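# Open the narrow cabinet's top drawer, keep others shut

## Task

Pull the uppermost drawer of the slim cabinet that has three drawers fully open and leave it open; by the end every other drawer in the room must be completely closed, every cabinet must remain roughly in its original spot, and the robot must not topple or finish leaning.

## Robot and tools

ROBOT. A Dexmate Vega: a three-wheeled mobile base, a torso of three links (thigh, shank, chest) that folds in a Z, two seven-joint arms with two-finger grippers, and a head that pans and tilts. Seen from above in its start posture it measures 0.70 m long and 0.63 m wide (0.91 m with arms folded). Its front edge sits 0.35 m ahead of the base origin. Nothing catches the robot if it tips, and it cannot right itself.

FRAMES. All positions are in metres. The base frame has its origin on the floor on the centre line, at the turning point 0.185 m behind the front axle, with x forward, y left and z up. The odometry frame is the base frame as it was when the scene began. The chest, left_hand and right_hand are reported in the base frame. A hand point lies between the fingers, 0.033 m back from the closed tips; the fingers run along its z axis, close along its y axis, and the back of the hand (with its camera) faces -x. The wrist camera sticks out 0.10 m along -x and 0.13 m along -z from that point. Reported hand positions get less accurate at long reach.

TOOL move. Arguments: base, joints, target, speeds, min_time_s, cameras. An action is base and/or joints (optionally with speeds or min_time_s), or target on its own. A call with no action just reports state and images. Parts of one action start together.
- base: one object holding exactly one key, a relative offset from where the base last measured itself. translate_m: metres, -2 to 2, forward positive. strafe_m: metres, -2 to 2, left positive (heading may drift up to about 0.02 rad). rotate_rad: radians, -3.2 to 3.2, counter-clockwise positive. Front wheels swivel first when direction changes (about 0.5 s, up to 1.1 s). A base move ends after at most 14 s.
- joints: one object, keys are joint names, values are absolute angles in radians. Torso: torso_hip_rad 0 to 1.57, torso_knee_rad 0 to 3.141, torso_waist_rad -1.57 to 1.57; chest forward lean equals knee minus hip minus waist. Arms: left_/right_ shoulder_pitch, shoulder_yaw, upper_arm_roll, elbow, forearm_roll, wrist_pitch, wrist_yaw, gripper (each with _rad). Right-arm signs mirror the left for shoulder pitch (negative lowers the arm), shoulder yaw and wrist pitch (negative tips down). Grippers 0 (closed) to 0.785. Head: head_pan_rad -2.792 to 2.792 (left positive), head_tilt_rad -1.483 to 1.483, head_camera_tilt_rad -1.483 to 1.378 (positive looks down). Keep head_tilt_rad at 0 or below and head_camera_tilt_rad within -1.1 to 0.9 when panning, or the head can strike the chest.
- target: one hand's absolute pose in the base frame: side ("left" or "right"), x, y, z in metres (-3 to 3), pitch_deg (-30 to 95; 90 points fingers down, 0 level), heading_deg (0 forward, counter-clockwise positive), optional roll_deg (default 0), headings and rolls -360 to 360, optional line_only (true forces a straight-line path or refusal). The robot must be stationary. The check considers only the robot, not furniture. If the result says short (part of ...), resend the same target.
- speeds: caps for this action only: translate_m and strafe_m 0.04 to 0.3 m/s, rotate_rad 0.1 to 0.6 rad/s.
- min_time_s: 0.1 to 8 s, a minimum duration for arm and head motions.
- cameras: list from head_camera, left_wrist_camera, right_wrist_camera, all; [] for none.

TOOL wait: seconds (0 to 10), plus cameras; holds the last commands and returns the state.
TOOL zoom_image: camera and region [x0, y0, x1, y1] in pixels of that camera's latest image, at most 504 by 504. Head images are 896x560, wrist images 672x420.
TOOL finished_scene: scene (integer); ends the scene irreversibly, so the drawer states must already hold on their own.

RESULTS. The pictures line lists images in order. The move line is done or the worst status. base_status and joint_status: done, off_target (resting away from target, possibly still pushing), contact_stop (an arm pushed near full torque about 0.6 s; its whole group stops and holds), contact_stop_at_<key>, time_out, not_followed (a safety check withheld arm targets), unfinished, limit_stop_at_motor_heat. Hand status: refused with a reason, reached (within 10 mm and 2 degrees), or short. For the base, done only means the wheels turned the commanded amount, even when slipping. base_odometry counts wheel turns; turned_by_wheels and turned_by_imu give the turn since the last result. An imu turn above 0.03 rad after a straight or sideways drive suggests a bump; a time_out means something held the base. base_tilt gives forward and right lean in degrees. If a call is refused, later move, wait and finished_scene calls in the same reply are skipped.

TORSO PRESETS (hip, knee, waist): stand 0.469, 1.617, 1.048 (start); stand_high 0.78, 1.57, 0.44; lean_20 0.52, 1.05, 0.18; lean_45 0.52, 1.05, -0.26; low_lean_45 0, 0, -0.79. Folded arm, left in key order: 1, 0.5, -0.6, -2.5, 0, -0.9, 0; right: -1, -0.5, 0.6, -2.5, 0, 0.9, 0. Fold arms before going to low_lean_45.

GRIPPER. Pads open in a V; gap at the hand point is about 0.24 x angle - 0.002 m. The gripper angle does not reveal whether something is held.

AVOID. Arms touching or squeezing each other (can end the scene); contact torque reaching load limits (torque fault, arm frozen 10 s); motors overheating from sustained pushing or stretched arms (stop at 80 °C); driving into furniture, since the base keeps pushing; shoving cabinets out of place; slamming drawers; leaning the chest far forward with arms out, which can tip the robot or lock a front wheel. After any stop, back the arm away before thinking.

Each tool is called after "Request:" as a command line: name --argument value for each argument, lists and objects as JSON in quotes; but a table of rows of numbers goes row by row, as --pt "numbers of a row", without its own name.

## Session

Request:
move --cameras '["all"]'

Scene clock: 0.00 s.
Joint torques (N m): no reading
Motor temperatures (°C): left_arm=[31 31 31 26 40 35 41] | right_arm=[30 27 33 31 36 36 33]
base_odometry: x=+0.000 y=+0.000 heading=+0.000
turned_by_wheels: +0.000
turned_by_imu: +0.000
base_tilt: forward=+0.0 right=+0.8
base_status: not commanded
joint_positions: torso_hip_rad=+0.469 torso_knee_rad=+1.617 torso_waist_rad=+1.048 left_shoulder_pitch_rad=+2.217 left_shoulder_yaw_rad=-0.014 left_upper_arm_roll_rad=-0.004 left_elbow_rad=-1.080 left_forearm_roll_rad=+0.010 left_wrist_pitch_rad=-0.495 left_wrist_yaw_rad=-0.006 left_gripper_rad=+0.005 right_shoulder_pitch_rad=-2.194 right_shoulder_yaw_rad=-0.002 right_upper_arm_roll_rad=+0.006 right_elbow_rad=-1.112 right_forearm_roll_rad=+0.018 right_wrist_pitch_rad=+0.493 right_wrist_yaw_rad=-0.008 right_gripper_rad=+0.005 head_pan_rad=+0.000 head_tilt_rad=+0.000 head_camera_tilt_rad=+0.000
joint_status: not commanded
chest: x=-0.0111 y=+0.0000 z=+1.4155 quat_wxyz=(+0.999, +0.000, +0.050, +0.000) (m; base frame)
left_hand: x=+0.1723 y=+0.2218 z=+0.5939 quat_wxyz=(+0.402, -0.001, +0.916, -0.004) pitch_deg=+42.6 heading_deg=-0.5 roll_deg=-0.7 back=up (m; base frame)
right_hand: x=+0.2084 y=-0.2404 z=+0.6102 quat_wxyz=(+0.427, +0.011, +0.904, -0.007) pitch_deg=+39.4 heading_deg=-1.6 roll_deg=-0.3 back=up (m; base frame)
pictures: head_camera, left_wrist_camera, right_wrist_camera

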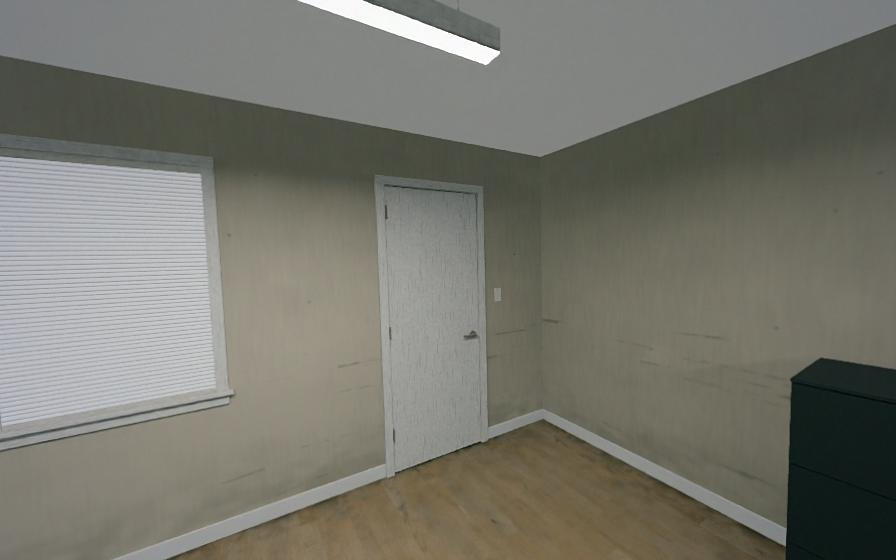

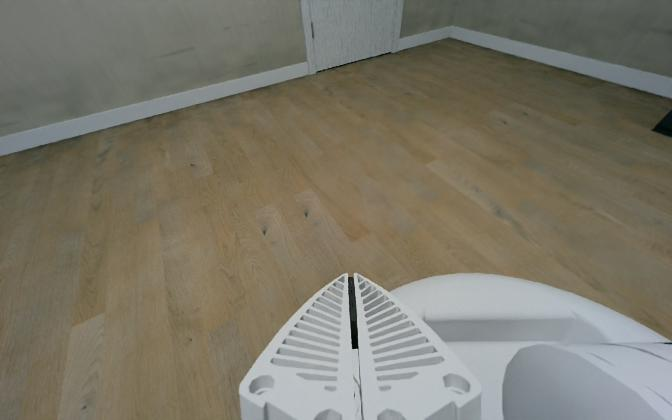

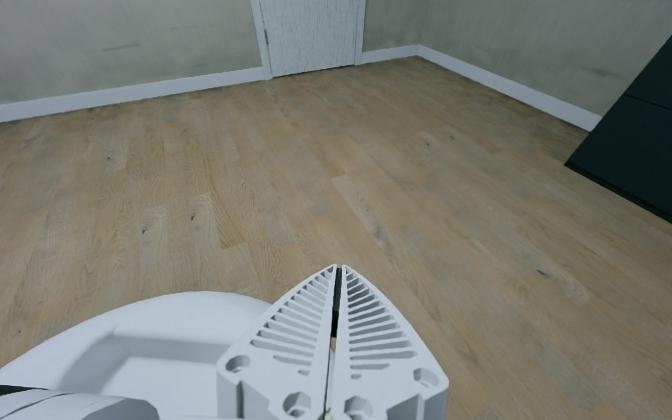

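Request:
move --joints '{"head_pan_rad": -1.2, "head_camera_tilt_rad": 0.35}' --cameras '["head_camera"]'

Request:
move --joints '{"head_pan_rad": -2.5}' --cameras '["head_camera"]'

Request:
move --joints '{"head_pan_rad": 1.2}' --cameras '["head_camera"]'

Request:
move --joints '{"head_pan_rad": 2.5}' --cameras '["head_camera"]'

Scene clock: 1.77 s.
Joint torques (N m): left_arm=[7.04 -0.56 -1.14 -1.42 0.09 -1.88 0.05] | right_arm=[-3.85 -1.67 0.6 -2.75 0.06 2.17 -0.07]
move: done
base_odometry: x=+0.000 y=+0.000 heading=+0.000
turned_by_wheels: +0.000
turned_by_imu: +0.000
base_tilt: forward=+0.1 right=+0.7
base_status: not commanded
joint_positions: torso_hip_rad=+0.469 torso_knee_rad=+1.617 torso_waist_rad=+1.048 left_shoulder_pitch_rad=+2.217 left_shoulder_yaw_rad=-0.014 left_upper_arm_roll_rad=-0.004 left_elbow_rad=-1.080 left_forearm_roll_rad=+0.010 left_wrist_pitch_rad=-0.495 left_wrist_yaw_rad=-0.006 left_gripper_rad=+0.005 right_shoulder_pitch_rad=-2.194 right_shoulder_yaw_rad=-0.002 right_upper_arm_roll_rad=+0.006 right_elbow_rad=-1.112 right_forearm_roll_rad=+0.018 right_wrist_pitch_rad=+0.493 right_wrist_yaw_rad=-0.008 right_gripper_rad=+0.005 head_pan_rad=-1.200 head_tilt_rad=+0.000 head_camera_tilt_rad=+0.350
joint_status: all done
chest: x=-0.0111 y=+0.0000 z=+1.4155 quat_wxyz=(+0.999, +0.000, +0.050, +0.000) (m; base frame)
left_hand: x=+0.1724 y=+0.2218 z=+0.5939 quat_wxyz=(+0.402, -0.001, +0.916, -0.004) pitch_deg=+42.6 heading_deg=-0.5 roll_deg=-0.7 back=up (m; base frame)
right_hand: x=+0.2084 y=-0.2404 z=+0.6102 quat_wxyz=(+0.427, +0.011, +0.904, -0.007) pitch_deg=+39.4 heading_deg=-1.6 roll_deg=-0.3 back=up (m; base frame)
pictures: head_camera

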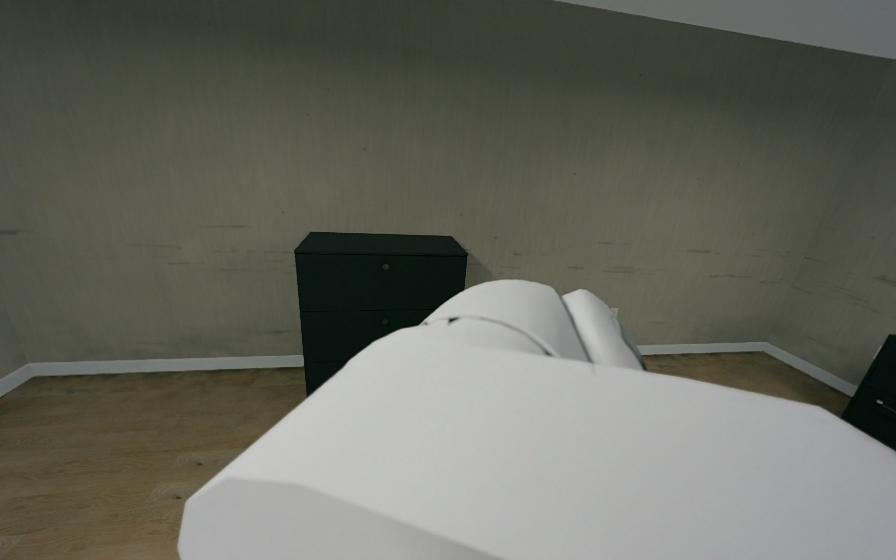

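Scene clock: 3.30 s.
Joint torques (N m): left_arm=[6.86 -0.06 -1.15 -3 0.11 -2.5 -0.02] | right_arm=[-2.87 -0.46 0.01 -2.67 0.25 3.03 0.06]
move: done
base_odometry: x=+0.000 y=+0.000 heading=+0.000
turned_by_wheels: +0.000
turned_by_imu: +0.000
base_tilt: forward=+0.0 right=+0.8
base_status: not commanded
joint_positions: torso_hip_rad=+0.469 torso_knee_rad=+1.617 torso_waist_rad=+1.048 left_shoulder_pitch_rad=+2.217 left_shoulder_yaw_rad=-0.014 left_upper_arm_roll_rad=-0.004 left_elbow_rad=-1.080 left_forearm_roll_rad=+0.010 left_wrist_pitch_rad=-0.495 left_wrist_yaw_rad=-0.006 left_gripper_rad=+0.005 right_shoulder_pitch_rad=-2.194 right_shoulder_yaw_rad=-0.002 right_upper_arm_roll_rad=+0.006 right_elbow_rad=-1.112 right_forearm_roll_rad=+0.018 right_wrist_pitch_rad=+0.493 right_wrist_yaw_rad=-0.008 right_gripper_rad=+0.005 head_pan_rad=-2.500 head_tilt_rad=+0.000 head_camera_tilt_rad=+0.350
joint_status: all done
chest: x=-0.0111 y=+0.0000 z=+1.4155 quat_wxyz=(+0.999, +0.000, +0.050, +0.000) (m; base frame)
left_hand: x=+0.1724 y=+0.2218 z=+0.5939 quat_wxyz=(+0.402, -0.001, +0.916, -0.004) pitch_deg=+42.6 heading_deg=-0.5 roll_deg=-0.7 back=up (m; base frame)
right_hand: x=+0.2084 y=-0.2404 z=+0.6102 quat_wxyz=(+0.427, +0.011, +0.904, -0.007) pitch_deg=+39.4 heading_deg=-1.6 roll_deg=-0.3 back=up (m; base frame)
pictures: head_camera

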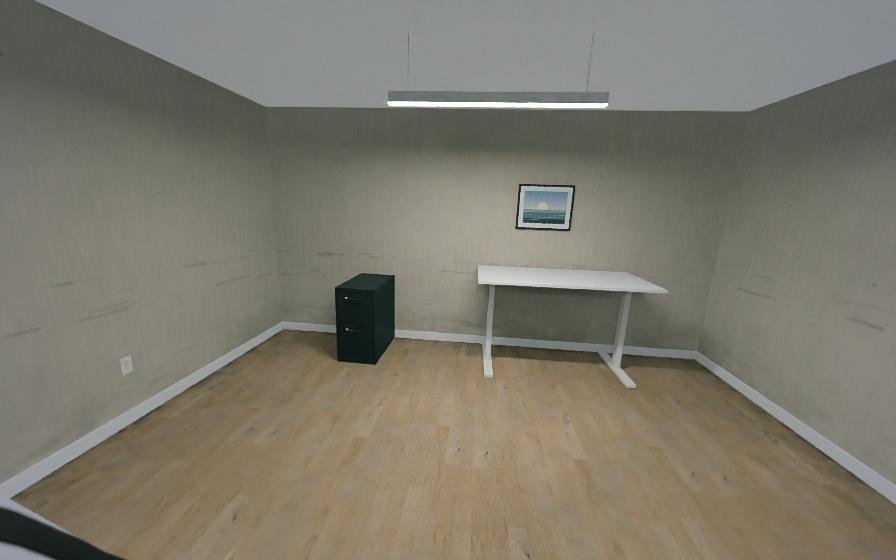

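Scene clock: 6.43 s.
Joint torques (N m): left_arm=[4.38 0.86 -0.89 -2.46 0.08 -2.2 -0.24] | right_arm=[-3.92 -1.42 0.6 -2.33 0.14 2.29 -0.14]
move: done
base_odometry: x=+0.000 y=+0.000 heading=+0.000
turned_by_wheels: +0.000
turned_by_imu: +0.000
base_tilt: forward=+0.0 right=+0.8
base_status: not commanded
joint_positions: torso_hip_rad=+0.469 torso_knee_rad=+1.617 torso_waist_rad=+1.048 left_shoulder_pitch_rad=+2.217 left_shoulder_yaw_rad=-0.014 left_upper_arm_roll_rad=-0.004 left_elbow_rad=-1.080 left_forearm_roll_rad=+0.010 left_wrist_pitch_rad=-0.495 left_wrist_yaw_rad=-0.006 left_gripper_rad=+0.005 right_shoulder_pitch_rad=-2.194 right_shoulder_yaw_rad=-0.002 right_upper_arm_roll_rad=+0.006 right_elbow_rad=-1.112 right_forearm_roll_rad=+0.018 right_wrist_pitch_rad=+0.493 right_wrist_yaw_rad=-0.008 right_gripper_rad=+0.005 head_pan_rad=+1.200 head_tilt_rad=+0.000 head_camera_tilt_rad=+0.350
joint_status: all done
chest: x=-0.0111 y=+0.0000 z=+1.4155 quat_wxyz=(+0.999, +0.000, +0.050, +0.000) (m; base frame)
left_hand: x=+0.1724 y=+0.2218 z=+0.5939 quat_wxyz=(+0.402, -0.001, +0.916, -0.004) pitch_deg=+42.6 heading_deg=-0.5 roll_deg=-0.7 back=up (m; base frame)
right_hand: x=+0.2084 y=-0.2404 z=+0.6102 quat_wxyz=(+0.427, +0.011, +0.904, -0.007) pitch_deg=+39.4 heading_deg=-1.6 roll_deg=-0.3 back=up (m; base frame)
pictures: head_camera

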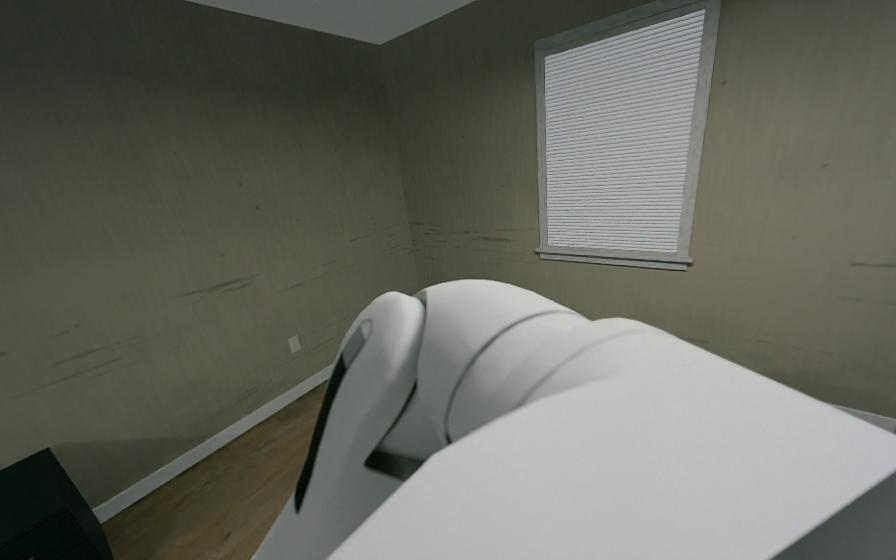

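Scene clock: 7.97 s.
Joint torques (N m): left_arm=[5.27 -0.51 -0.95 -1.92 0.23 -1.87 -0.05] | right_arm=[-4.07 -0.11 0.71 -1.99 0.01 2.67 -0.04]
move: done
base_odometry: x=+0.000 y=+0.000 heading=+0.000
turned_by_wheels: +0.000
turned_by_imu: +0.000
base_tilt: forward=+0.0 right=+0.8
base_status: not commanded
joint_positions: torso_hip_rad=+0.469 torso_knee_rad=+1.617 torso_waist_rad=+1.048 left_shoulder_pitch_rad=+2.217 left_shoulder_yaw_rad=-0.014 left_upper_arm_roll_rad=-0.004 left_elbow_rad=-1.080 left_forearm_roll_rad=+0.010 left_wrist_pitch_rad=-0.495 left_wrist_yaw_rad=-0.006 left_gripper_rad=+0.005 right_shoulder_pitch_rad=-2.194 right_shoulder_yaw_rad=-0.002 right_upper_arm_roll_rad=+0.006 right_elbow_rad=-1.112 right_forearm_roll_rad=+0.018 right_wrist_pitch_rad=+0.493 right_wrist_yaw_rad=-0.008 right_gripper_rad=+0.005 head_pan_rad=+2.500 head_tilt_rad=+0.000 head_camera_tilt_rad=+0.350
joint_status: all done
chest: x=-0.0111 y=+0.0000 z=+1.4155 quat_wxyz=(+0.999, +0.000, +0.050, +0.000) (m; base frame)
left_hand: x=+0.1724 y=+0.2218 z=+0.5939 quat_wxyz=(+0.402, -0.001, +0.916, -0.004) pitch_deg=+42.6 heading_deg=-0.5 roll_deg=-0.7 back=up (m; base frame)
right_hand: x=+0.2084 y=-0.2404 z=+0.6102 quat_wxyz=(+0.427, +0.011, +0.904, -0.007) pitch_deg=+39.4 heading_deg=-1.6 roll_deg=-0.3 back=up (m; base frame)
pictures: head_camera

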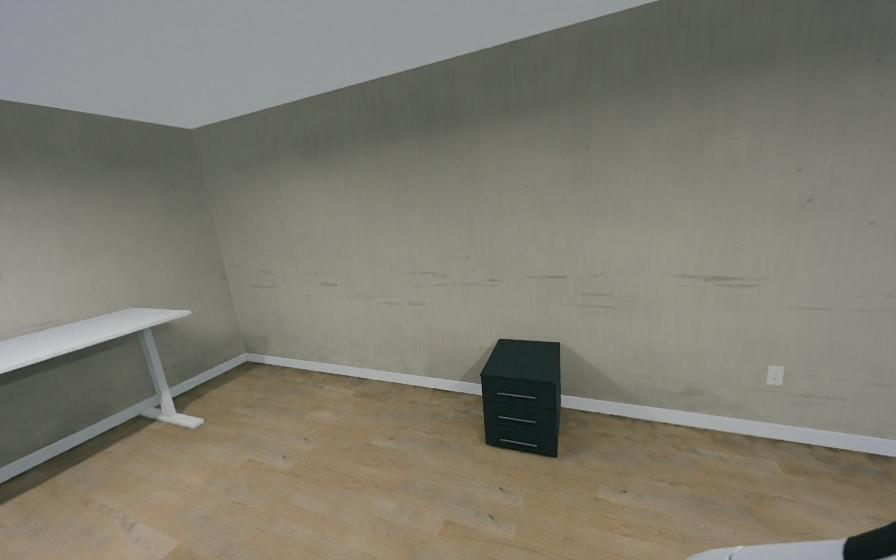

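Request:
zoom_image --camera "head_camera" --region '[420, 300, 640, 480]'

Request:
move --base '{"rotate_rad": 2.24}' --joints '{"head_pan_rad": 0.0, "head_camera_tilt_rad": 0.4}' --cameras '["head_camera"]'

Scaled by 2.291 from the camera's 896x560 image, which has a finer 960x600 frame.

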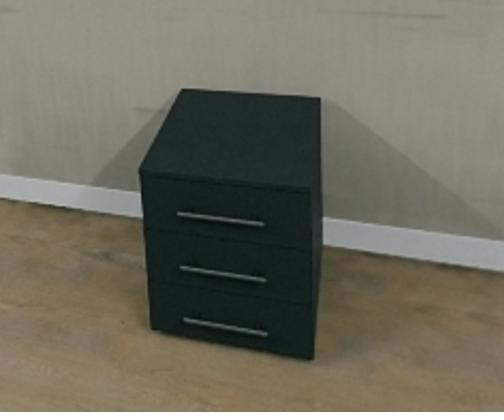

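Scene clock: 14.07 s.
Joint torques (N m): left_arm=[5.98 -1.33 -1.03 -1.73 -0.11 -2.74 -0.22] | right_arm=[-3.87 -1.34 0.39 -2.46 -0.05 2.65 -0.11]
move: done
base_odometry: x=+0.003 y=-0.001 heading=+2.247
turned_by_wheels: +2.247
turned_by_imu: +2.235
base_tilt: forward=+0.0 right=+0.8
base_status: done
joint_positions: torso_hip_rad=+0.469 torso_knee_rad=+1.617 torso_waist_rad=+1.048 left_shoulder_pitch_rad=+2.217 left_shoulder_yaw_rad=-0.014 left_upper_arm_roll_rad=-0.004 left_elbow_rad=-1.080 left_forearm_roll_rad=+0.010 left_wrist_pitch_rad=-0.495 left_wrist_yaw_rad=-0.006 left_gripper_rad=+0.005 right_shoulder_pitch_rad=-2.194 right_shoulder_yaw_rad=-0.002 right_upper_arm_roll_rad=+0.006 right_elbow_rad=-1.112 right_forearm_roll_rad=+0.018 right_wrist_pitch_rad=+0.493 right_wrist_yaw_rad=-0.008 right_gripper_rad=+0.005 head_pan_rad=+0.000 head_tilt_rad=+0.000 head_camera_tilt_rad=+0.400
joint_status: all done
chest: x=-0.0111 y=+0.0000 z=+1.4155 quat_wxyz=(+0.999, +0.000, +0.050, +0.000) (m; base frame)
left_hand: x=+0.1724 y=+0.2218 z=+0.5939 quat_wxyz=(+0.402, -0.001, +0.916, -0.004) pitch_deg=+42.6 heading_deg=-0.5 roll_deg=-0.7 back=up (m; base frame)
right_hand: x=+0.2084 y=-0.2404 z=+0.6102 quat_wxyz=(+0.427, +0.011, +0.904, -0.007) pitch_deg=+39.4 heading_deg=-1.6 roll_deg=-0.3 back=up (m; base frame)
pictures: head_camera

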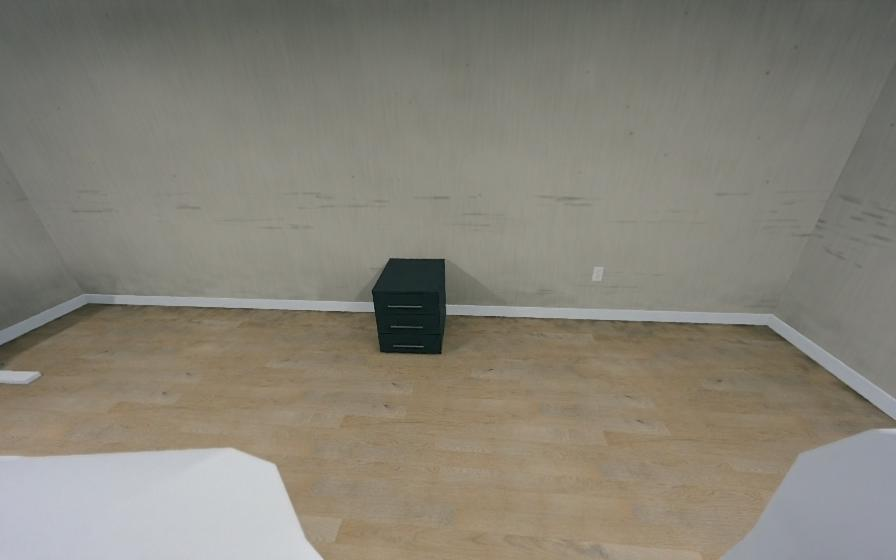

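Request:
zoom_image --camera "head_camera" --region '[330, 240, 490, 370]'

Request:
move --joints '{"head_pan_rad": 1.8}' --cameras '["head_camera"]'

Request:
move --joints '{"head_pan_rad": 2.7}' --cameras '["head_camera"]'

Scaled by 3.150 from the camera's 896x560 image, which has a finer 960x600 frame.

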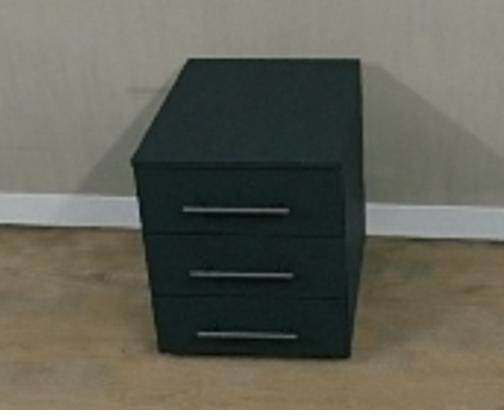

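Scene clock: 17.13 s.
Joint torques (N m): left_arm=[5.39 -0.34 -1.27 -2.76 0.13 -1.81 -0.25] | right_arm=[-4.62 -1.55 0.59 -3.57 -0.05 2.34 -0.22]
move: done
base_odometry: x=+0.003 y=-0.001 heading=+2.247
turned_by_wheels: +0.000
turned_by_imu: +0.000
base_tilt: forward=+0.0 right=+0.8
base_status: not commanded
joint_positions: torso_hip_rad=+0.469 torso_knee_rad=+1.617 torso_waist_rad=+1.048 left_shoulder_pitch_rad=+2.217 left_shoulder_yaw_rad=-0.014 left_upper_arm_roll_rad=-0.004 left_elbow_rad=-1.080 left_forearm_roll_rad=+0.010 left_wrist_pitch_rad=-0.495 left_wrist_yaw_rad=-0.006 left_gripper_rad=+0.005 right_shoulder_pitch_rad=-2.194 right_shoulder_yaw_rad=-0.002 right_upper_arm_roll_rad=+0.006 right_elbow_rad=-1.112 right_forearm_roll_rad=+0.018 right_wrist_pitch_rad=+0.493 right_wrist_yaw_rad=-0.008 right_gripper_rad=+0.005 head_pan_rad=+1.800 head_tilt_rad=+0.000 head_camera_tilt_rad=+0.400
joint_status: all done
chest: x=-0.0111 y=+0.0000 z=+1.4155 quat_wxyz=(+0.999, +0.000, +0.050, +0.000) (m; base frame)
left_hand: x=+0.1724 y=+0.2218 z=+0.5939 quat_wxyz=(+0.402, -0.001, +0.916, -0.004) pitch_deg=+42.6 heading_deg=-0.5 roll_deg=-0.7 back=up (m; base frame)
right_hand: x=+0.2084 y=-0.2404 z=+0.6102 quat_wxyz=(+0.427, +0.011, +0.904, -0.007) pitch_deg=+39.4 heading_deg=-1.6 roll_deg=-0.3 back=up (m; base frame)
pictures: head_camera

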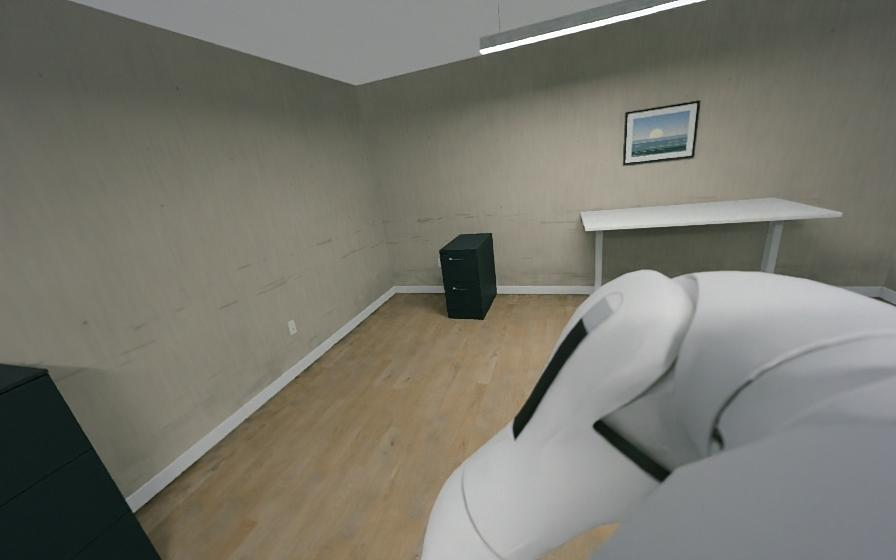

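Scene clock: 18.40 s.
Joint torques (N m): left_arm=[5.89 -0.67 -1.45 -2.98 0.25 -2.3 -0.03] | right_arm=[-3.55 -0.56 0.77 -2.16 -0.06 3.2 0.16]
move: done
base_odometry: x=+0.003 y=-0.001 heading=+2.247
turned_by_wheels: +0.000
turned_by_imu: +0.000
base_tilt: forward=+0.1 right=+0.8
base_status: not commanded
joint_positions: torso_hip_rad=+0.469 torso_knee_rad=+1.617 torso_waist_rad=+1.048 left_shoulder_pitch_rad=+2.217 left_shoulder_yaw_rad=-0.014 left_upper_arm_roll_rad=-0.004 left_elbow_rad=-1.080 left_forearm_roll_rad=+0.010 left_wrist_pitch_rad=-0.495 left_wrist_yaw_rad=-0.006 left_gripper_rad=+0.005 right_shoulder_pitch_rad=-2.194 right_shoulder_yaw_rad=-0.002 right_upper_arm_roll_rad=+0.006 right_elbow_rad=-1.112 right_forearm_roll_rad=+0.018 right_wrist_pitch_rad=+0.493 right_wrist_yaw_rad=-0.008 right_gripper_rad=+0.005 head_pan_rad=+2.700 head_tilt_rad=+0.000 head_camera_tilt_rad=+0.400
joint_status: all done
chest: x=-0.0111 y=+0.0000 z=+1.4155 quat_wxyz=(+0.999, +0.000, +0.050, +0.000) (m; base frame)
left_hand: x=+0.1724 y=+0.2218 z=+0.5939 quat_wxyz=(+0.402, -0.001, +0.916, -0.004) pitch_deg=+42.6 heading_deg=-0.5 roll_deg=-0.7 back=up (m; base frame)
right_hand: x=+0.2084 y=-0.2404 z=+0.6102 quat_wxyz=(+0.427, +0.011, +0.904, -0.007) pitch_deg=+39.4 heading_deg=-1.6 roll_deg=-0.3 back=up (m; base frame)
pictures: head_camera

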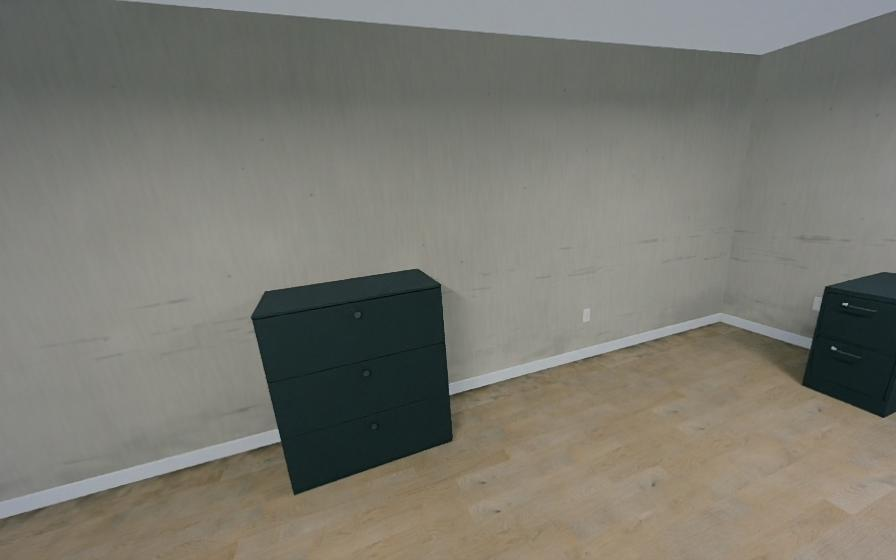

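Request:
zoom_image --camera "head_camera" --region '[240, 260, 470, 500]'

Request:
zoom_image --camera "head_camera" --region '[780, 250, 896, 420]'

Scaled by 2.100 from the camera's 896x560 image, which has a finer 960x600 frame.

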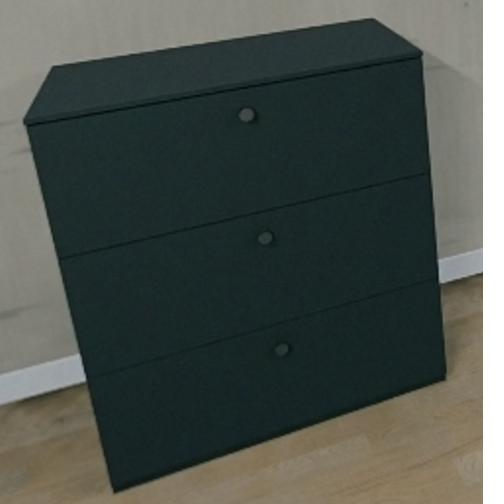

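Scaled by 2.965 from the camera's 896x560 image, which has a finer 960x600 frame.

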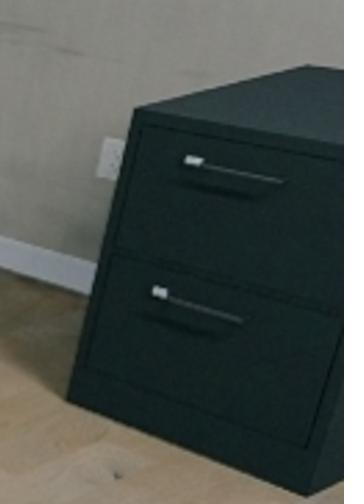

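Request:
move --base '{"translate_m": 0.6}' --joints '{"head_pan_rad": 0.0, "head_camera_tilt_rad": 0.5}' --cameras '["head_camera"]'

Scene clock: 25.67 s.
Joint torques (N m): left_arm=[6.62 0.24 -0.97 -3.27 0.07 -1.54 0.2] | right_arm=[-3.56 -0.94 0.28 -2.82 0.15 2.85 -0.11]
move: done
base_odometry: x=-0.373 y=+0.467 heading=+2.248
turned_by_wheels: +0.001
turned_by_imu: +0.001
base_tilt: forward=+0.0 right=+0.8
base_status: done
joint_positions: torso_hip_rad=+0.469 torso_knee_rad=+1.617 torso_waist_rad=+1.048 left_shoulder_pitch_rad=+2.217 left_shoulder_yaw_rad=-0.014 left_upper_arm_roll_rad=-0.004 left_elbow_rad=-1.080 left_forearm_roll_rad=+0.010 left_wrist_pitch_rad=-0.495 left_wrist_yaw_rad=-0.006 left_gripper_rad=+0.005 right_shoulder_pitch_rad=-2.194 right_shoulder_yaw_rad=-0.002 right_upper_arm_roll_rad=+0.006 right_elbow_rad=-1.112 right_forearm_roll_rad=+0.018 right_wrist_pitch_rad=+0.493 right_wrist_yaw_rad=-0.008 right_gripper_rad=+0.005 head_pan_rad=+0.000 head_tilt_rad=+0.000 head_camera_tilt_rad=+0.500
joint_status: all done
chest: x=-0.0111 y=+0.0000 z=+1.4155 quat_wxyz=(+0.999, +0.000, +0.050, +0.000) (m; base frame)
left_hand: x=+0.1724 y=+0.2218 z=+0.5939 quat_wxyz=(+0.402, -0.001, +0.916, -0.004) pitch_deg=+42.6 heading_deg=-0.5 roll_deg=-0.7 back=up (m; base frame)
right_hand: x=+0.2085 y=-0.2404 z=+0.6101 quat_wxyz=(+0.427, +0.011, +0.904, -0.007) pitch_deg=+39.4 heading_deg=-1.6 roll_deg=-0.3 back=up (m; base frame)
pictures: head_camera

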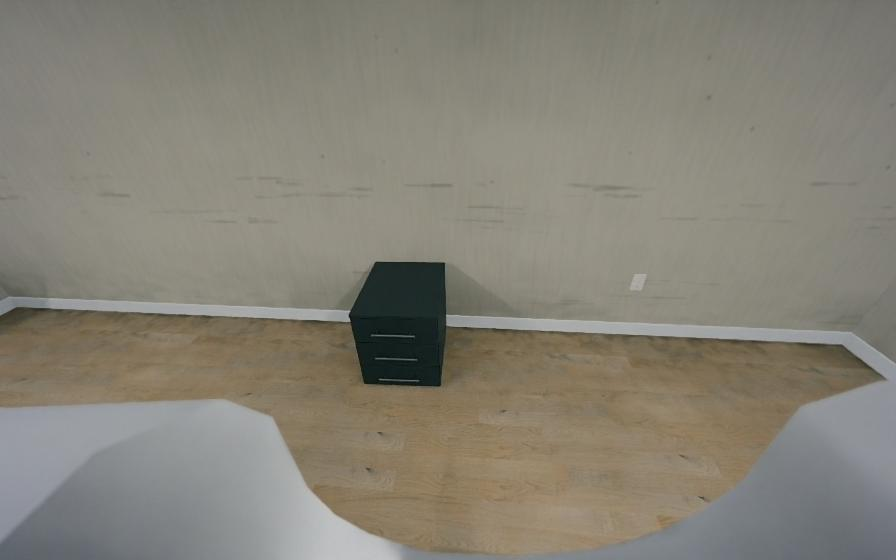

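Request:
move --base '{"rotate_rad": -0.05}'

Request:
move --base '{"strafe_m": 0.18}'

Request:
move --base '{"translate_m": 0.25}' --joints '{"head_camera_tilt_rad": 0.6}' --cameras '["head_camera"]'

Scene clock: 27.87 s.
Joint torques (N m): left_arm=[6.15 -1.93 -0.77 -1.34 0.17 -2.36 0.14] | right_arm=[-3.69 -1.73 0.34 -2.72 0.12 2.4 -0.03]
move: done
base_odometry: x=-0.373 y=+0.467 heading=+2.198
turned_by_wheels: -0.050
turned_by_imu: -0.047
base_tilt: forward=+0.0 right=+0.7
base_status: done
joint_positions: torso_hip_rad=+0.469 torso_knee_rad=+1.617 torso_waist_rad=+1.048 left_shoulder_pitch_rad=+2.217 left_shoulder_yaw_rad=-0.014 left_upper_arm_roll_rad=-0.004 left_elbow_rad=-1.080 left_forearm_roll_rad=+0.010 left_wrist_pitch_rad=-0.495 left_wrist_yaw_rad=-0.006 left_gripper_rad=+0.005 right_shoulder_pitch_rad=-2.194 right_shoulder_yaw_rad=-0.002 right_upper_arm_roll_rad=+0.006 right_elbow_rad=-1.112 right_forearm_roll_rad=+0.018 right_wrist_pitch_rad=+0.493 right_wrist_yaw_rad=-0.008 right_gripper_rad=+0.005 head_pan_rad=+0.000 head_tilt_rad=+0.000 head_camera_tilt_rad=+0.500
joint_status: not commanded
chest: x=-0.0111 y=+0.0000 z=+1.4155 quat_wxyz=(+0.999, +0.000, +0.050, +0.000) (m; base frame)
left_hand: x=+0.1724 y=+0.2218 z=+0.5939 quat_wxyz=(+0.402, -0.001, +0.916, -0.004) pitch_deg=+42.6 heading_deg=-0.5 roll_deg=-0.7 back=up (m; base frame)
right_hand: x=+0.2085 y=-0.2404 z=+0.6101 quat_wxyz=(+0.427, +0.011, +0.904, -0.007) pitch_deg=+39.4 heading_deg=-1.6 roll_deg=-0.3 back=up (m; base frame)
pictures: none

Scene clock: 30.67 s.
Joint torques (N m): left_arm=[5.33 -1.47 -0.49 -1.64 0.05 -2.3 -0.21] | right_arm=[-3.86 0.1 0.38 -2.61 0.16 2.6 -0.25]
move: done
base_odometry: x=-0.518 y=+0.361 heading=+2.202
turned_by_wheels: +0.005
turned_by_imu: +0.004
base_tilt: forward=+0.0 right=+0.7
base_status: done
joint_positions: torso_hip_rad=+0.469 torso_knee_rad=+1.617 torso_waist_rad=+1.048 left_shoulder_pitch_rad=+2.217 left_shoulder_yaw_rad=-0.014 left_upper_arm_roll_rad=-0.004 left_elbow_rad=-1.080 left_forearm_roll_rad=+0.010 left_wrist_pitch_rad=-0.495 left_wrist_yaw_rad=-0.006 left_gripper_rad=+0.005 right_shoulder_pitch_rad=-2.194 right_shoulder_yaw_rad=-0.002 right_upper_arm_roll_rad=+0.006 right_elbow_rad=-1.112 right_forearm_roll_rad=+0.018 right_wrist_pitch_rad=+0.493 right_wrist_yaw_rad=-0.008 right_gripper_rad=+0.005 head_pan_rad=+0.000 head_tilt_rad=+0.000 head_camera_tilt_rad=+0.500
joint_status: not commanded
chest: x=-0.0111 y=+0.0000 z=+1.4155 quat_wxyz=(+0.999, +0.000, +0.050, +0.000) (m; base frame)
left_hand: x=+0.1724 y=+0.2218 z=+0.5939 quat_wxyz=(+0.402, -0.001, +0.916, -0.004) pitch_deg=+42.6 heading_deg=-0.5 roll_deg=-0.7 back=up (m; base frame)
right_hand: x=+0.2084 y=-0.2404 z=+0.6102 quat_wxyz=(+0.427, +0.011, +0.904, -0.007) pitch_deg=+39.4 heading_deg=-1.6 roll_deg=-0.3 back=up (m; base frame)
pictures: none

Scene clock: 33.63 s.
Joint torques (N m): left_arm=[6.76 -0.79 -0.74 -2.07 0.08 -1.73 -0.23] | right_arm=[-3.47 -0.54 0.68 -1.96 0.05 3.13 -0.28]
move: done
base_odometry: x=-0.666 y=+0.563 heading=+2.202
turned_by_wheels: -0.001
turned_by_imu: -0.002
base_tilt: forward=+0.0 right=+0.8
base_status: done
joint_positions: torso_hip_rad=+0.469 torso_knee_rad=+1.617 torso_waist_rad=+1.048 left_shoulder_pitch_rad=+2.217 left_shoulder_yaw_rad=-0.014 left_upper_arm_roll_rad=-0.004 left_elbow_rad=-1.080 left_forearm_roll_rad=+0.010 left_wrist_pitch_rad=-0.495 left_wrist_yaw_rad=-0.006 left_gripper_rad=+0.005 right_shoulder_pitch_rad=-2.194 right_shoulder_yaw_rad=-0.002 right_upper_arm_roll_rad=+0.006 right_elbow_rad=-1.112 right_forearm_roll_rad=+0.018 right_wrist_pitch_rad=+0.493 right_wrist_yaw_rad=-0.008 right_gripper_rad=+0.005 head_pan_rad=+0.000 head_tilt_rad=+0.000 head_camera_tilt_rad=+0.600
joint_status: all done
chest: x=-0.0111 y=+0.0000 z=+1.4155 quat_wxyz=(+0.999, +0.000, +0.050, +0.000) (m; base frame)
left_hand: x=+0.1724 y=+0.2218 z=+0.5939 quat_wxyz=(+0.402, -0.001, +0.916, -0.004) pitch_deg=+42.6 heading_deg=-0.5 roll_deg=-0.7 back=up (m; base frame)
right_hand: x=+0.2085 y=-0.2404 z=+0.6101 quat_wxyz=(+0.427, +0.011, +0.904, -0.007) pitch_deg=+39.4 heading_deg=-1.6 roll_deg=-0.3 back=up (m; base frame)
pictures: head_camera

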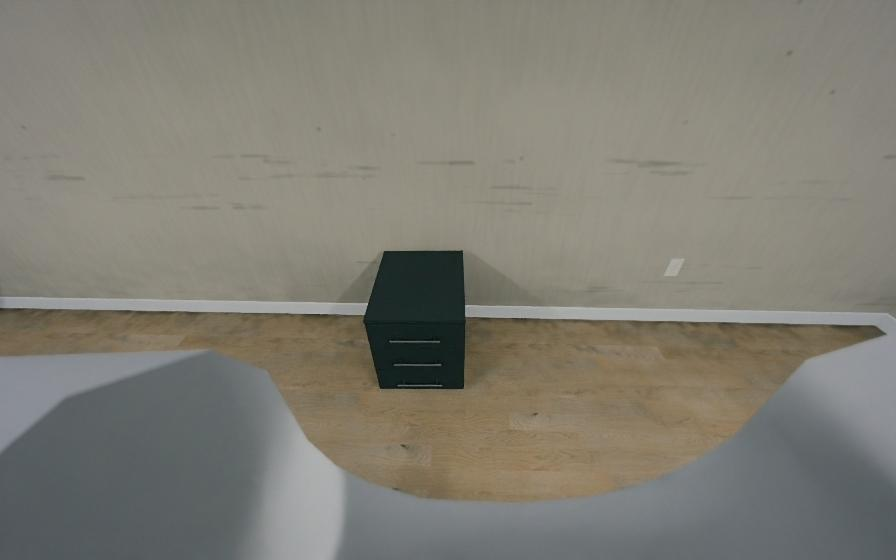

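Request:
move --joints '{"torso_hip_rad": 0.52, "torso_knee_rad": 1.05, "torso_waist_rad": 0.18}' --cameras '["head_camera"]'

Scene clock: 38.60 s.
Joint torques (N m): left_arm=[14.32 0.3 -1.06 -1.71 0.18 -1.53 -0.22] | right_arm=[-10.63 -1.5 0.47 -1.19 -0.01 1.65 0.08]
move: done
base_odometry: x=-0.666 y=+0.563 heading=+2.202
turned_by_wheels: +0.000
turned_by_imu: +0.000
base_tilt: forward=+0.0 right=+0.7
base_status: not commanded
joint_positions: torso_hip_rad=+0.520 torso_knee_rad=+1.050 torso_waist_rad=+0.180 left_shoulder_pitch_rad=+2.217 left_shoulder_yaw_rad=-0.014 left_upper_arm_roll_rad=-0.004 left_elbow_rad=-1.080 left_forearm_roll_rad=+0.010 left_wrist_pitch_rad=-0.495 left_wrist_yaw_rad=-0.006 left_gripper_rad=+0.005 right_shoulder_pitch_rad=-2.194 right_shoulder_yaw_rad=-0.002 right_upper_arm_roll_rad=+0.006 right_elbow_rad=-1.112 right_forearm_roll_rad=+0.018 right_wrist_pitch_rad=+0.493 right_wrist_yaw_rad=-0.008 right_gripper_rad=+0.005 head_pan_rad=+0.000 head_tilt_rad=+0.000 head_camera_tilt_rad=+0.600
joint_status: all done
chest: x=-0.1368 y=+0.0000 z=+1.2996 quat_wxyz=(+0.985, +0.000, +0.174, +0.000) (m; base frame)
left_hand: x=-0.1623 y=+0.2218 z=+0.4582 quat_wxyz=(+0.285, -0.002, +0.959, -0.004) pitch_deg=+56.9 heading_deg=-0.7 roll_deg=-0.9 back=up (m; base frame)
right_hand: x=-0.1233 y=-0.2404 z=+0.4650 quat_wxyz=(+0.311, +0.010, +0.950, -0.008) pitch_deg=+53.7 heading_deg=-2.1 roll_deg=-0.9 back=up (m; base frame)
pictures: head_camera

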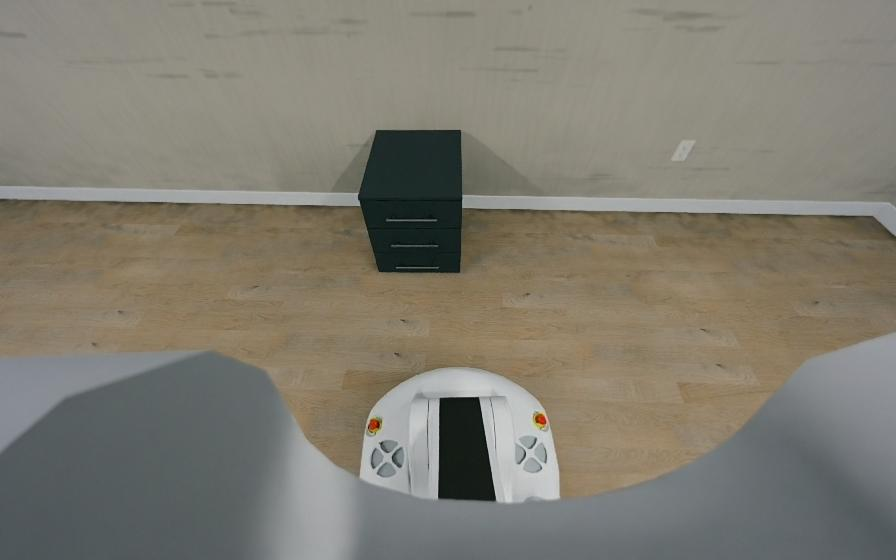

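Request:
move --joints '{"torso_hip_rad": 0.35, "torso_knee_rad": 0.95, "torso_waist_rad": 0.0, "head_camera_tilt_rad": 0.2}' --cameras '["head_camera"]'

Scene clock: 41.83 s.
Joint torques (N m): left_arm=[17.68 -1.34 -0.64 0.6 -0.12 -0.68 -0.12] | right_arm=[-15.5 -0.14 0.41 1.47 0.23 1.15 -0.21]
move: done
base_odometry: x=-0.666 y=+0.563 heading=+2.202
turned_by_wheels: +0.000
turned_by_imu: +0.000
base_tilt: forward=+0.0 right=+0.7
base_status: not commanded
joint_positions: torso_hip_rad=+0.350 torso_knee_rad=+0.950 torso_waist_rad=+0.000 left_shoulder_pitch_rad=+2.217 left_shoulder_yaw_rad=-0.014 left_upper_arm_roll_rad=-0.004 left_elbow_rad=-1.080 left_forearm_roll_rad=+0.010 left_wrist_pitch_rad=-0.495 left_wrist_yaw_rad=-0.006 left_gripper_rad=+0.005 right_shoulder_pitch_rad=-2.194 right_shoulder_yaw_rad=-0.002 right_upper_arm_roll_rad=+0.006 right_elbow_rad=-1.112 right_forearm_roll_rad=+0.018 right_wrist_pitch_rad=+0.493 right_wrist_yaw_rad=-0.008 right_gripper_rad=+0.005 head_pan_rad=+0.000 head_tilt_rad=+0.000 head_camera_tilt_rad=+0.200
joint_status: all done
chest: x=+0.0306 y=+0.0000 z=+1.2272 quat_wxyz=(+0.955, +0.000, +0.296, +0.000) (m; base frame)
left_hand: x=-0.2022 y=+0.2218 z=+0.4182 quat_wxyz=(+0.163, -0.002, +0.987, -0.004) pitch_deg=+71.2 heading_deg=-1.1 roll_deg=-1.4 back=up (m; base frame)
right_hand: x=-0.1627 y=-0.2404 z=+0.4152 quat_wxyz=(+0.190, +0.009, +0.982, -0.010) pitch_deg=+68.0 heading_deg=-3.4 roll_deg=-2.4 back=up (m; base frame)
pictures: head_camera

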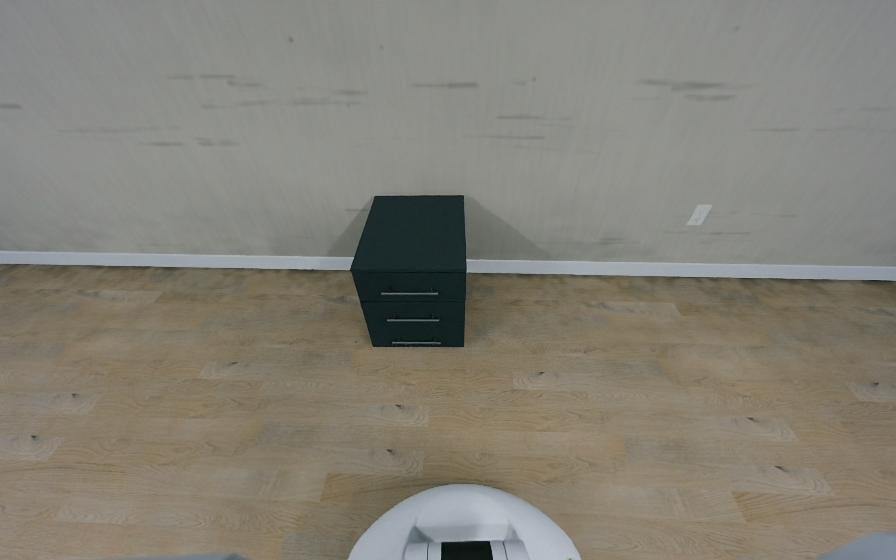

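Request:
move --target '{"side": "left", "x": 0.4, "y": 0.25, "z": 0.75, "pitch_deg": 45, "heading_deg": 0, "roll_deg": 0}'

Request:
move --target '{"side": "right", "x": 0.3, "y": -0.28, "z": 0.8, "pitch_deg": 30, "heading_deg": 0, "roll_deg": 0}' --cameras '["head_camera"]'

Scene clock: 50.57 s.
Joint torques (N m): left_arm=[-9.23 5.26 -10.68 -5.06 1.29 -1.11 0.39] | right_arm=[-14.99 -1.85 -0.07 0.95 0.04 1.22 -0.23]
move: done
base_odometry: x=-0.666 y=+0.563 heading=+2.202
turned_by_wheels: +0.000
turned_by_imu: +0.000
base_tilt: forward=+0.0 right=+0.7
base_status: not commanded
joint_positions: torso_hip_rad=+0.350 torso_knee_rad=+0.950 torso_waist_rad=+0.000 left_shoulder_pitch_rad=+2.112 left_shoulder_yaw_rad=+1.410 left_upper_arm_roll_rad=-0.237 left_elbow_rad=-2.596 left_forearm_roll_rad=-1.388 left_wrist_pitch_rad=+0.063 left_wrist_yaw_rad=+0.974 left_gripper_rad=+0.005 right_shoulder_pitch_rad=-2.194 right_shoulder_yaw_rad=-0.002 right_upper_arm_roll_rad=+0.006 right_elbow_rad=-1.112 right_forearm_roll_rad=+0.018 right_wrist_pitch_rad=+0.493 right_wrist_yaw_rad=-0.008 right_gripper_rad=+0.005 head_pan_rad=+0.000 head_tilt_rad=+0.000 head_camera_tilt_rad=+0.200
joint_status: not commanded
chest: x=+0.0306 y=+0.0000 z=+1.2272 quat_wxyz=(+0.955, +0.000, +0.296, +0.000) (m; base frame)
left_hand: x=+0.4006 y=+0.2520 z=+0.7493 quat_wxyz=(+0.383, -0.002, +0.924, +0.001) pitch_deg=+44.9 heading_deg=+0.2 roll_deg=+0.0 back=up (m; base frame)
left_hand_status: reached (checked arc [a long move; over the whole arc the hand travels 1.04 m to end 0.69 m from its start, up to 0.32 m off the straight line; left_elbow_rad turns most, 1.52 rad; on the way or at its end the hand turns up to 40 deg from its attitude at the start], planned for 5.1 s): 2 mm and 0.2 deg off.
right_hand: x=-0.1627 y=-0.2404 z=+0.4152 quat_wxyz=(+0.190, +0.009, +0.982, -0.010) pitch_deg=+68.0 heading_deg=-3.4 roll_deg=-2.4 back=up (m; base frame)
pictures: none

Scene clock: 56.63 s.
Joint torques (N m): left_arm=[-10.17 6.2 -10.99 -4.44 1.13 -1.18 0.1] | right_arm=[-11.89 -1.67 6 -5.67 -0.97 2.37 -0.42]
move: done
base_odometry: x=-0.666 y=+0.563 heading=+2.202
turned_by_wheels: +0.000
turned_by_imu: +0.000
base_tilt: forward=+0.1 right=+0.8
base_status: not commanded
joint_positions: torso_hip_rad=+0.350 torso_knee_rad=+0.950 torso_waist_rad=+0.000 left_shoulder_pitch_rad=+2.112 left_shoulder_yaw_rad=+1.414 left_upper_arm_roll_rad=-0.238 left_elbow_rad=-2.600 left_forearm_roll_rad=-1.392 left_wrist_pitch_rad=+0.064 left_wrist_yaw_rad=+0.977 left_gripper_rad=+0.005 right_shoulder_pitch_rad=-2.997 right_shoulder_yaw_rad=-1.418 right_upper_arm_roll_rad=+0.428 right_elbow_rad=-2.460 right_forearm_roll_rad=+0.600 right_wrist_pitch_rad=+0.575 right_wrist_yaw_rad=-1.056 right_gripper_rad=+0.005 head_pan_rad=+0.000 head_tilt_rad=+0.000 head_camera_tilt_rad=+0.200
joint_status: not commanded
chest: x=+0.0306 y=+0.0000 z=+1.2272 quat_wxyz=(+0.955, +0.000, +0.296, +0.000) (m; base frame)
left_hand: x=+0.3997 y=+0.2500 z=+0.7497 quat_wxyz=(+0.382, +0.000, +0.924, +0.000) pitch_deg=+45.0 heading_deg=+0.0 roll_deg=+0.0 back=up (m; base frame)
right_hand: x=+0.3001 y=-0.2820 z=+0.7995 quat_wxyz=(+0.501, -0.001, +0.866, -0.002) pitch_deg=+29.9 heading_deg=-0.1 roll_deg=-0.3 back=up (m; base frame)
right_hand_status: reached (checked arc [a long move; over the whole arc the hand travels 0.91 m to end 0.60 m from its start, up to 0.28 m off the straight line; right_shoulder_yaw_rad turns most, 1.42 rad; on the way or at its end the hand turns up to 44 deg from its attitude at the start], planned for 4.8 s): 2 mm and 0.3 deg off.
pictures: head_camera

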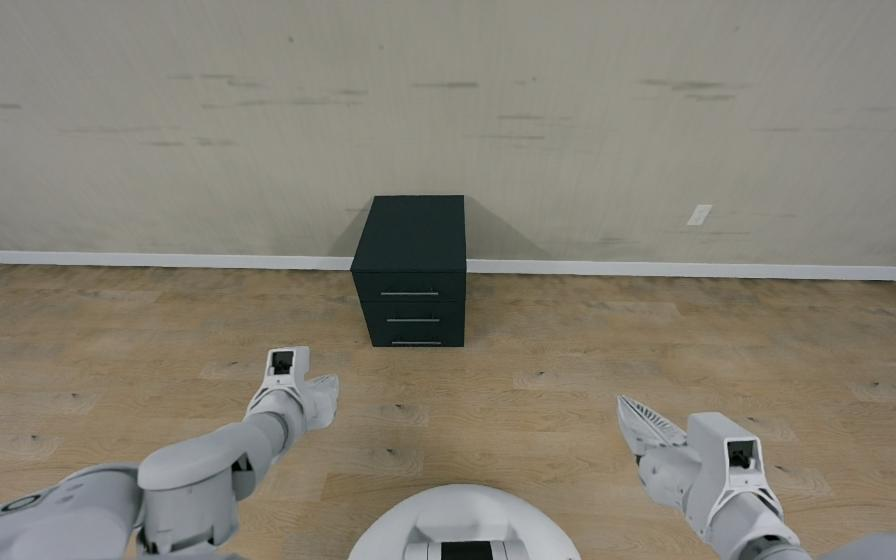

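Request:
move --joints '{"torso_hip_rad": 0.2, "torso_knee_rad": 0.85, "torso_waist_rad": -0.05, "head_camera_tilt_rad": 0.15}'

Request:
move --target '{"side": "left", "x": 0.6, "y": 0.16, "z": 0.62, "pitch_deg": 45, "heading_deg": 0, "roll_deg": 90}' --cameras '["head_camera", "left_wrist_camera"]'

Scene clock: 58.90 s.
Joint torques (N m): left_arm=[-8.79 6.13 -10.64 -4.55 1.14 -1.13 0.13] | right_arm=[-13.38 0.93 4.72 -6.03 -1.12 2.29 -0.38]
move: done
base_odometry: x=-0.666 y=+0.563 heading=+2.202
turned_by_wheels: +0.000
turned_by_imu: +0.000
base_tilt: forward=+0.1 right=+0.7
base_status: not commanded
joint_positions: torso_hip_rad=+0.200 torso_knee_rad=+0.850 torso_waist_rad=-0.050 left_shoulder_pitch_rad=+2.112 left_shoulder_yaw_rad=+1.414 left_upper_arm_roll_rad=-0.238 left_elbow_rad=-2.600 left_forearm_roll_rad=-1.392 left_wrist_pitch_rad=+0.064 left_wrist_yaw_rad=+0.977 left_gripper_rad=+0.005 right_shoulder_pitch_rad=-2.999 right_shoulder_yaw_rad=-1.421 right_upper_arm_roll_rad=+0.429 right_elbow_rad=-2.464 right_forearm_roll_rad=+0.601 right_wrist_pitch_rad=+0.575 right_wrist_yaw_rad=-1.059 right_gripper_rad=+0.005 head_pan_rad=+0.000 head_tilt_rad=+0.000 head_camera_tilt_rad=+0.150
joint_status: all done
chest: x=+0.1135 y=+0.0000 z=+1.1648 quat_wxyz=(+0.939, +0.000, +0.343, +0.000) (m; base frame)
left_hand: x=+0.4331 y=+0.2500 z=+0.6529 quat_wxyz=(+0.336, +0.000, +0.942, +0.000) pitch_deg=+50.8 heading_deg=+0.0 roll_deg=+0.0 back=up (m; base frame)
right_hand: x=+0.3388 y=-0.2801 z=+0.7127 quat_wxyz=(+0.456, +0.000, +0.890, +0.000) pitch_deg=+35.7 heading_deg=+0.0 roll_deg=+0.0 back=up (m; base frame)
pictures: none

Scene clock: 64.97 s.
Joint torques (N m): left_arm=[-14.16 -2.7 -0.83 -7.4 1.5 -0.17 -1.3] | right_arm=[-13.89 0.66 4.81 -6.52 -0.98 1.81 -0.13]
move: done
base_odometry: x=-0.666 y=+0.563 heading=+2.202
turned_by_wheels: +0.000
turned_by_imu: +0.000
base_tilt: forward=+0.1 right=+0.8
base_status: not commanded
joint_positions: torso_hip_rad=+0.200 torso_knee_rad=+0.850 torso_waist_rad=-0.050 left_shoulder_pitch_rad=+1.221 left_shoulder_yaw_rad=+0.381 left_upper_arm_roll_rad=+0.461 left_elbow_rad=-2.195 left_forearm_roll_rad=-1.639 left_wrist_pitch_rad=-0.581 left_wrist_yaw_rad=+0.950 left_gripper_rad=+0.005 right_shoulder_pitch_rad=-2.999 right_shoulder_yaw_rad=-1.421 right_upper_arm_roll_rad=+0.429 right_elbow_rad=-2.464 right_forearm_roll_rad=+0.601 right_wrist_pitch_rad=+0.575 right_wrist_yaw_rad=-1.059 right_gripper_rad=+0.005 head_pan_rad=+0.000 head_tilt_rad=+0.000 head_camera_tilt_rad=+0.150
joint_status: not commanded
chest: x=+0.1135 y=+0.0000 z=+1.1648 quat_wxyz=(+0.939, +0.000, +0.343, +0.000) (m; base frame)
left_hand: x=+0.5993 y=+0.1606 z=+0.6199 quat_wxyz=(+0.271, -0.652, +0.655, -0.270) pitch_deg=+45.0 heading_deg=+0.0 roll_deg=-89.7 (m; base frame)
left_hand_status: reached (straight line, planned for 4.8 s): 1 mm and 0.3 deg off.
right_hand: x=+0.3388 y=-0.2801 z=+0.7127 quat_wxyz=(+0.456, +0.000, +0.890, +0.000) pitch_deg=+35.7 heading_deg=+0.0 roll_deg=+0.0 back=up (m; base frame)
pictures: head_camera, left_wrist_camera

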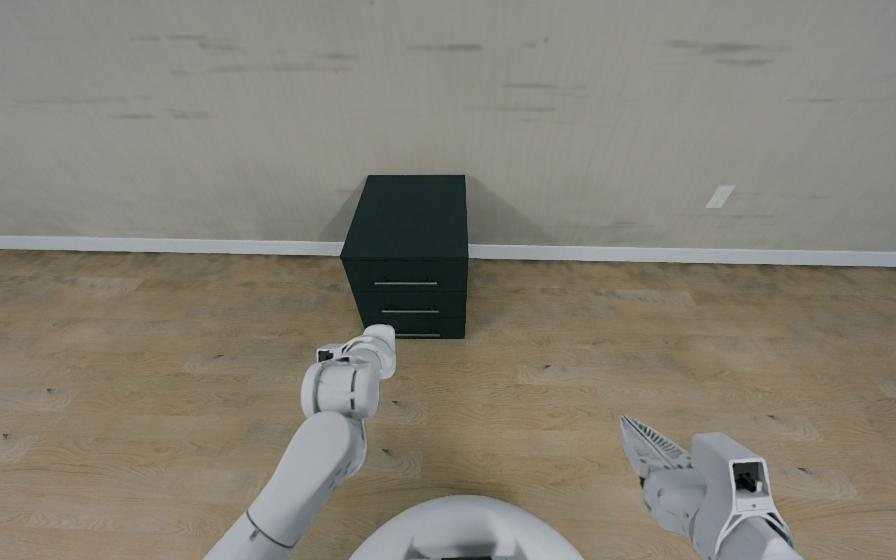

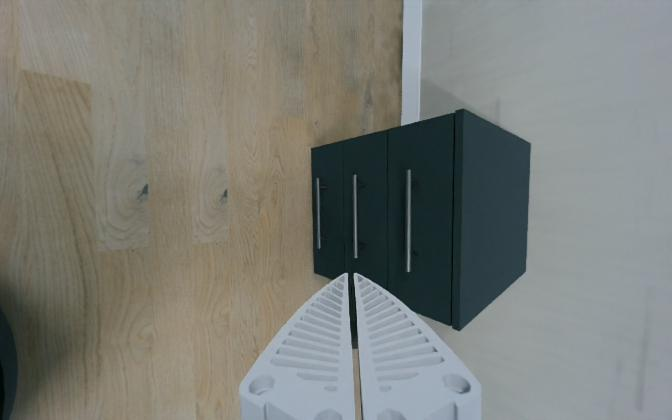

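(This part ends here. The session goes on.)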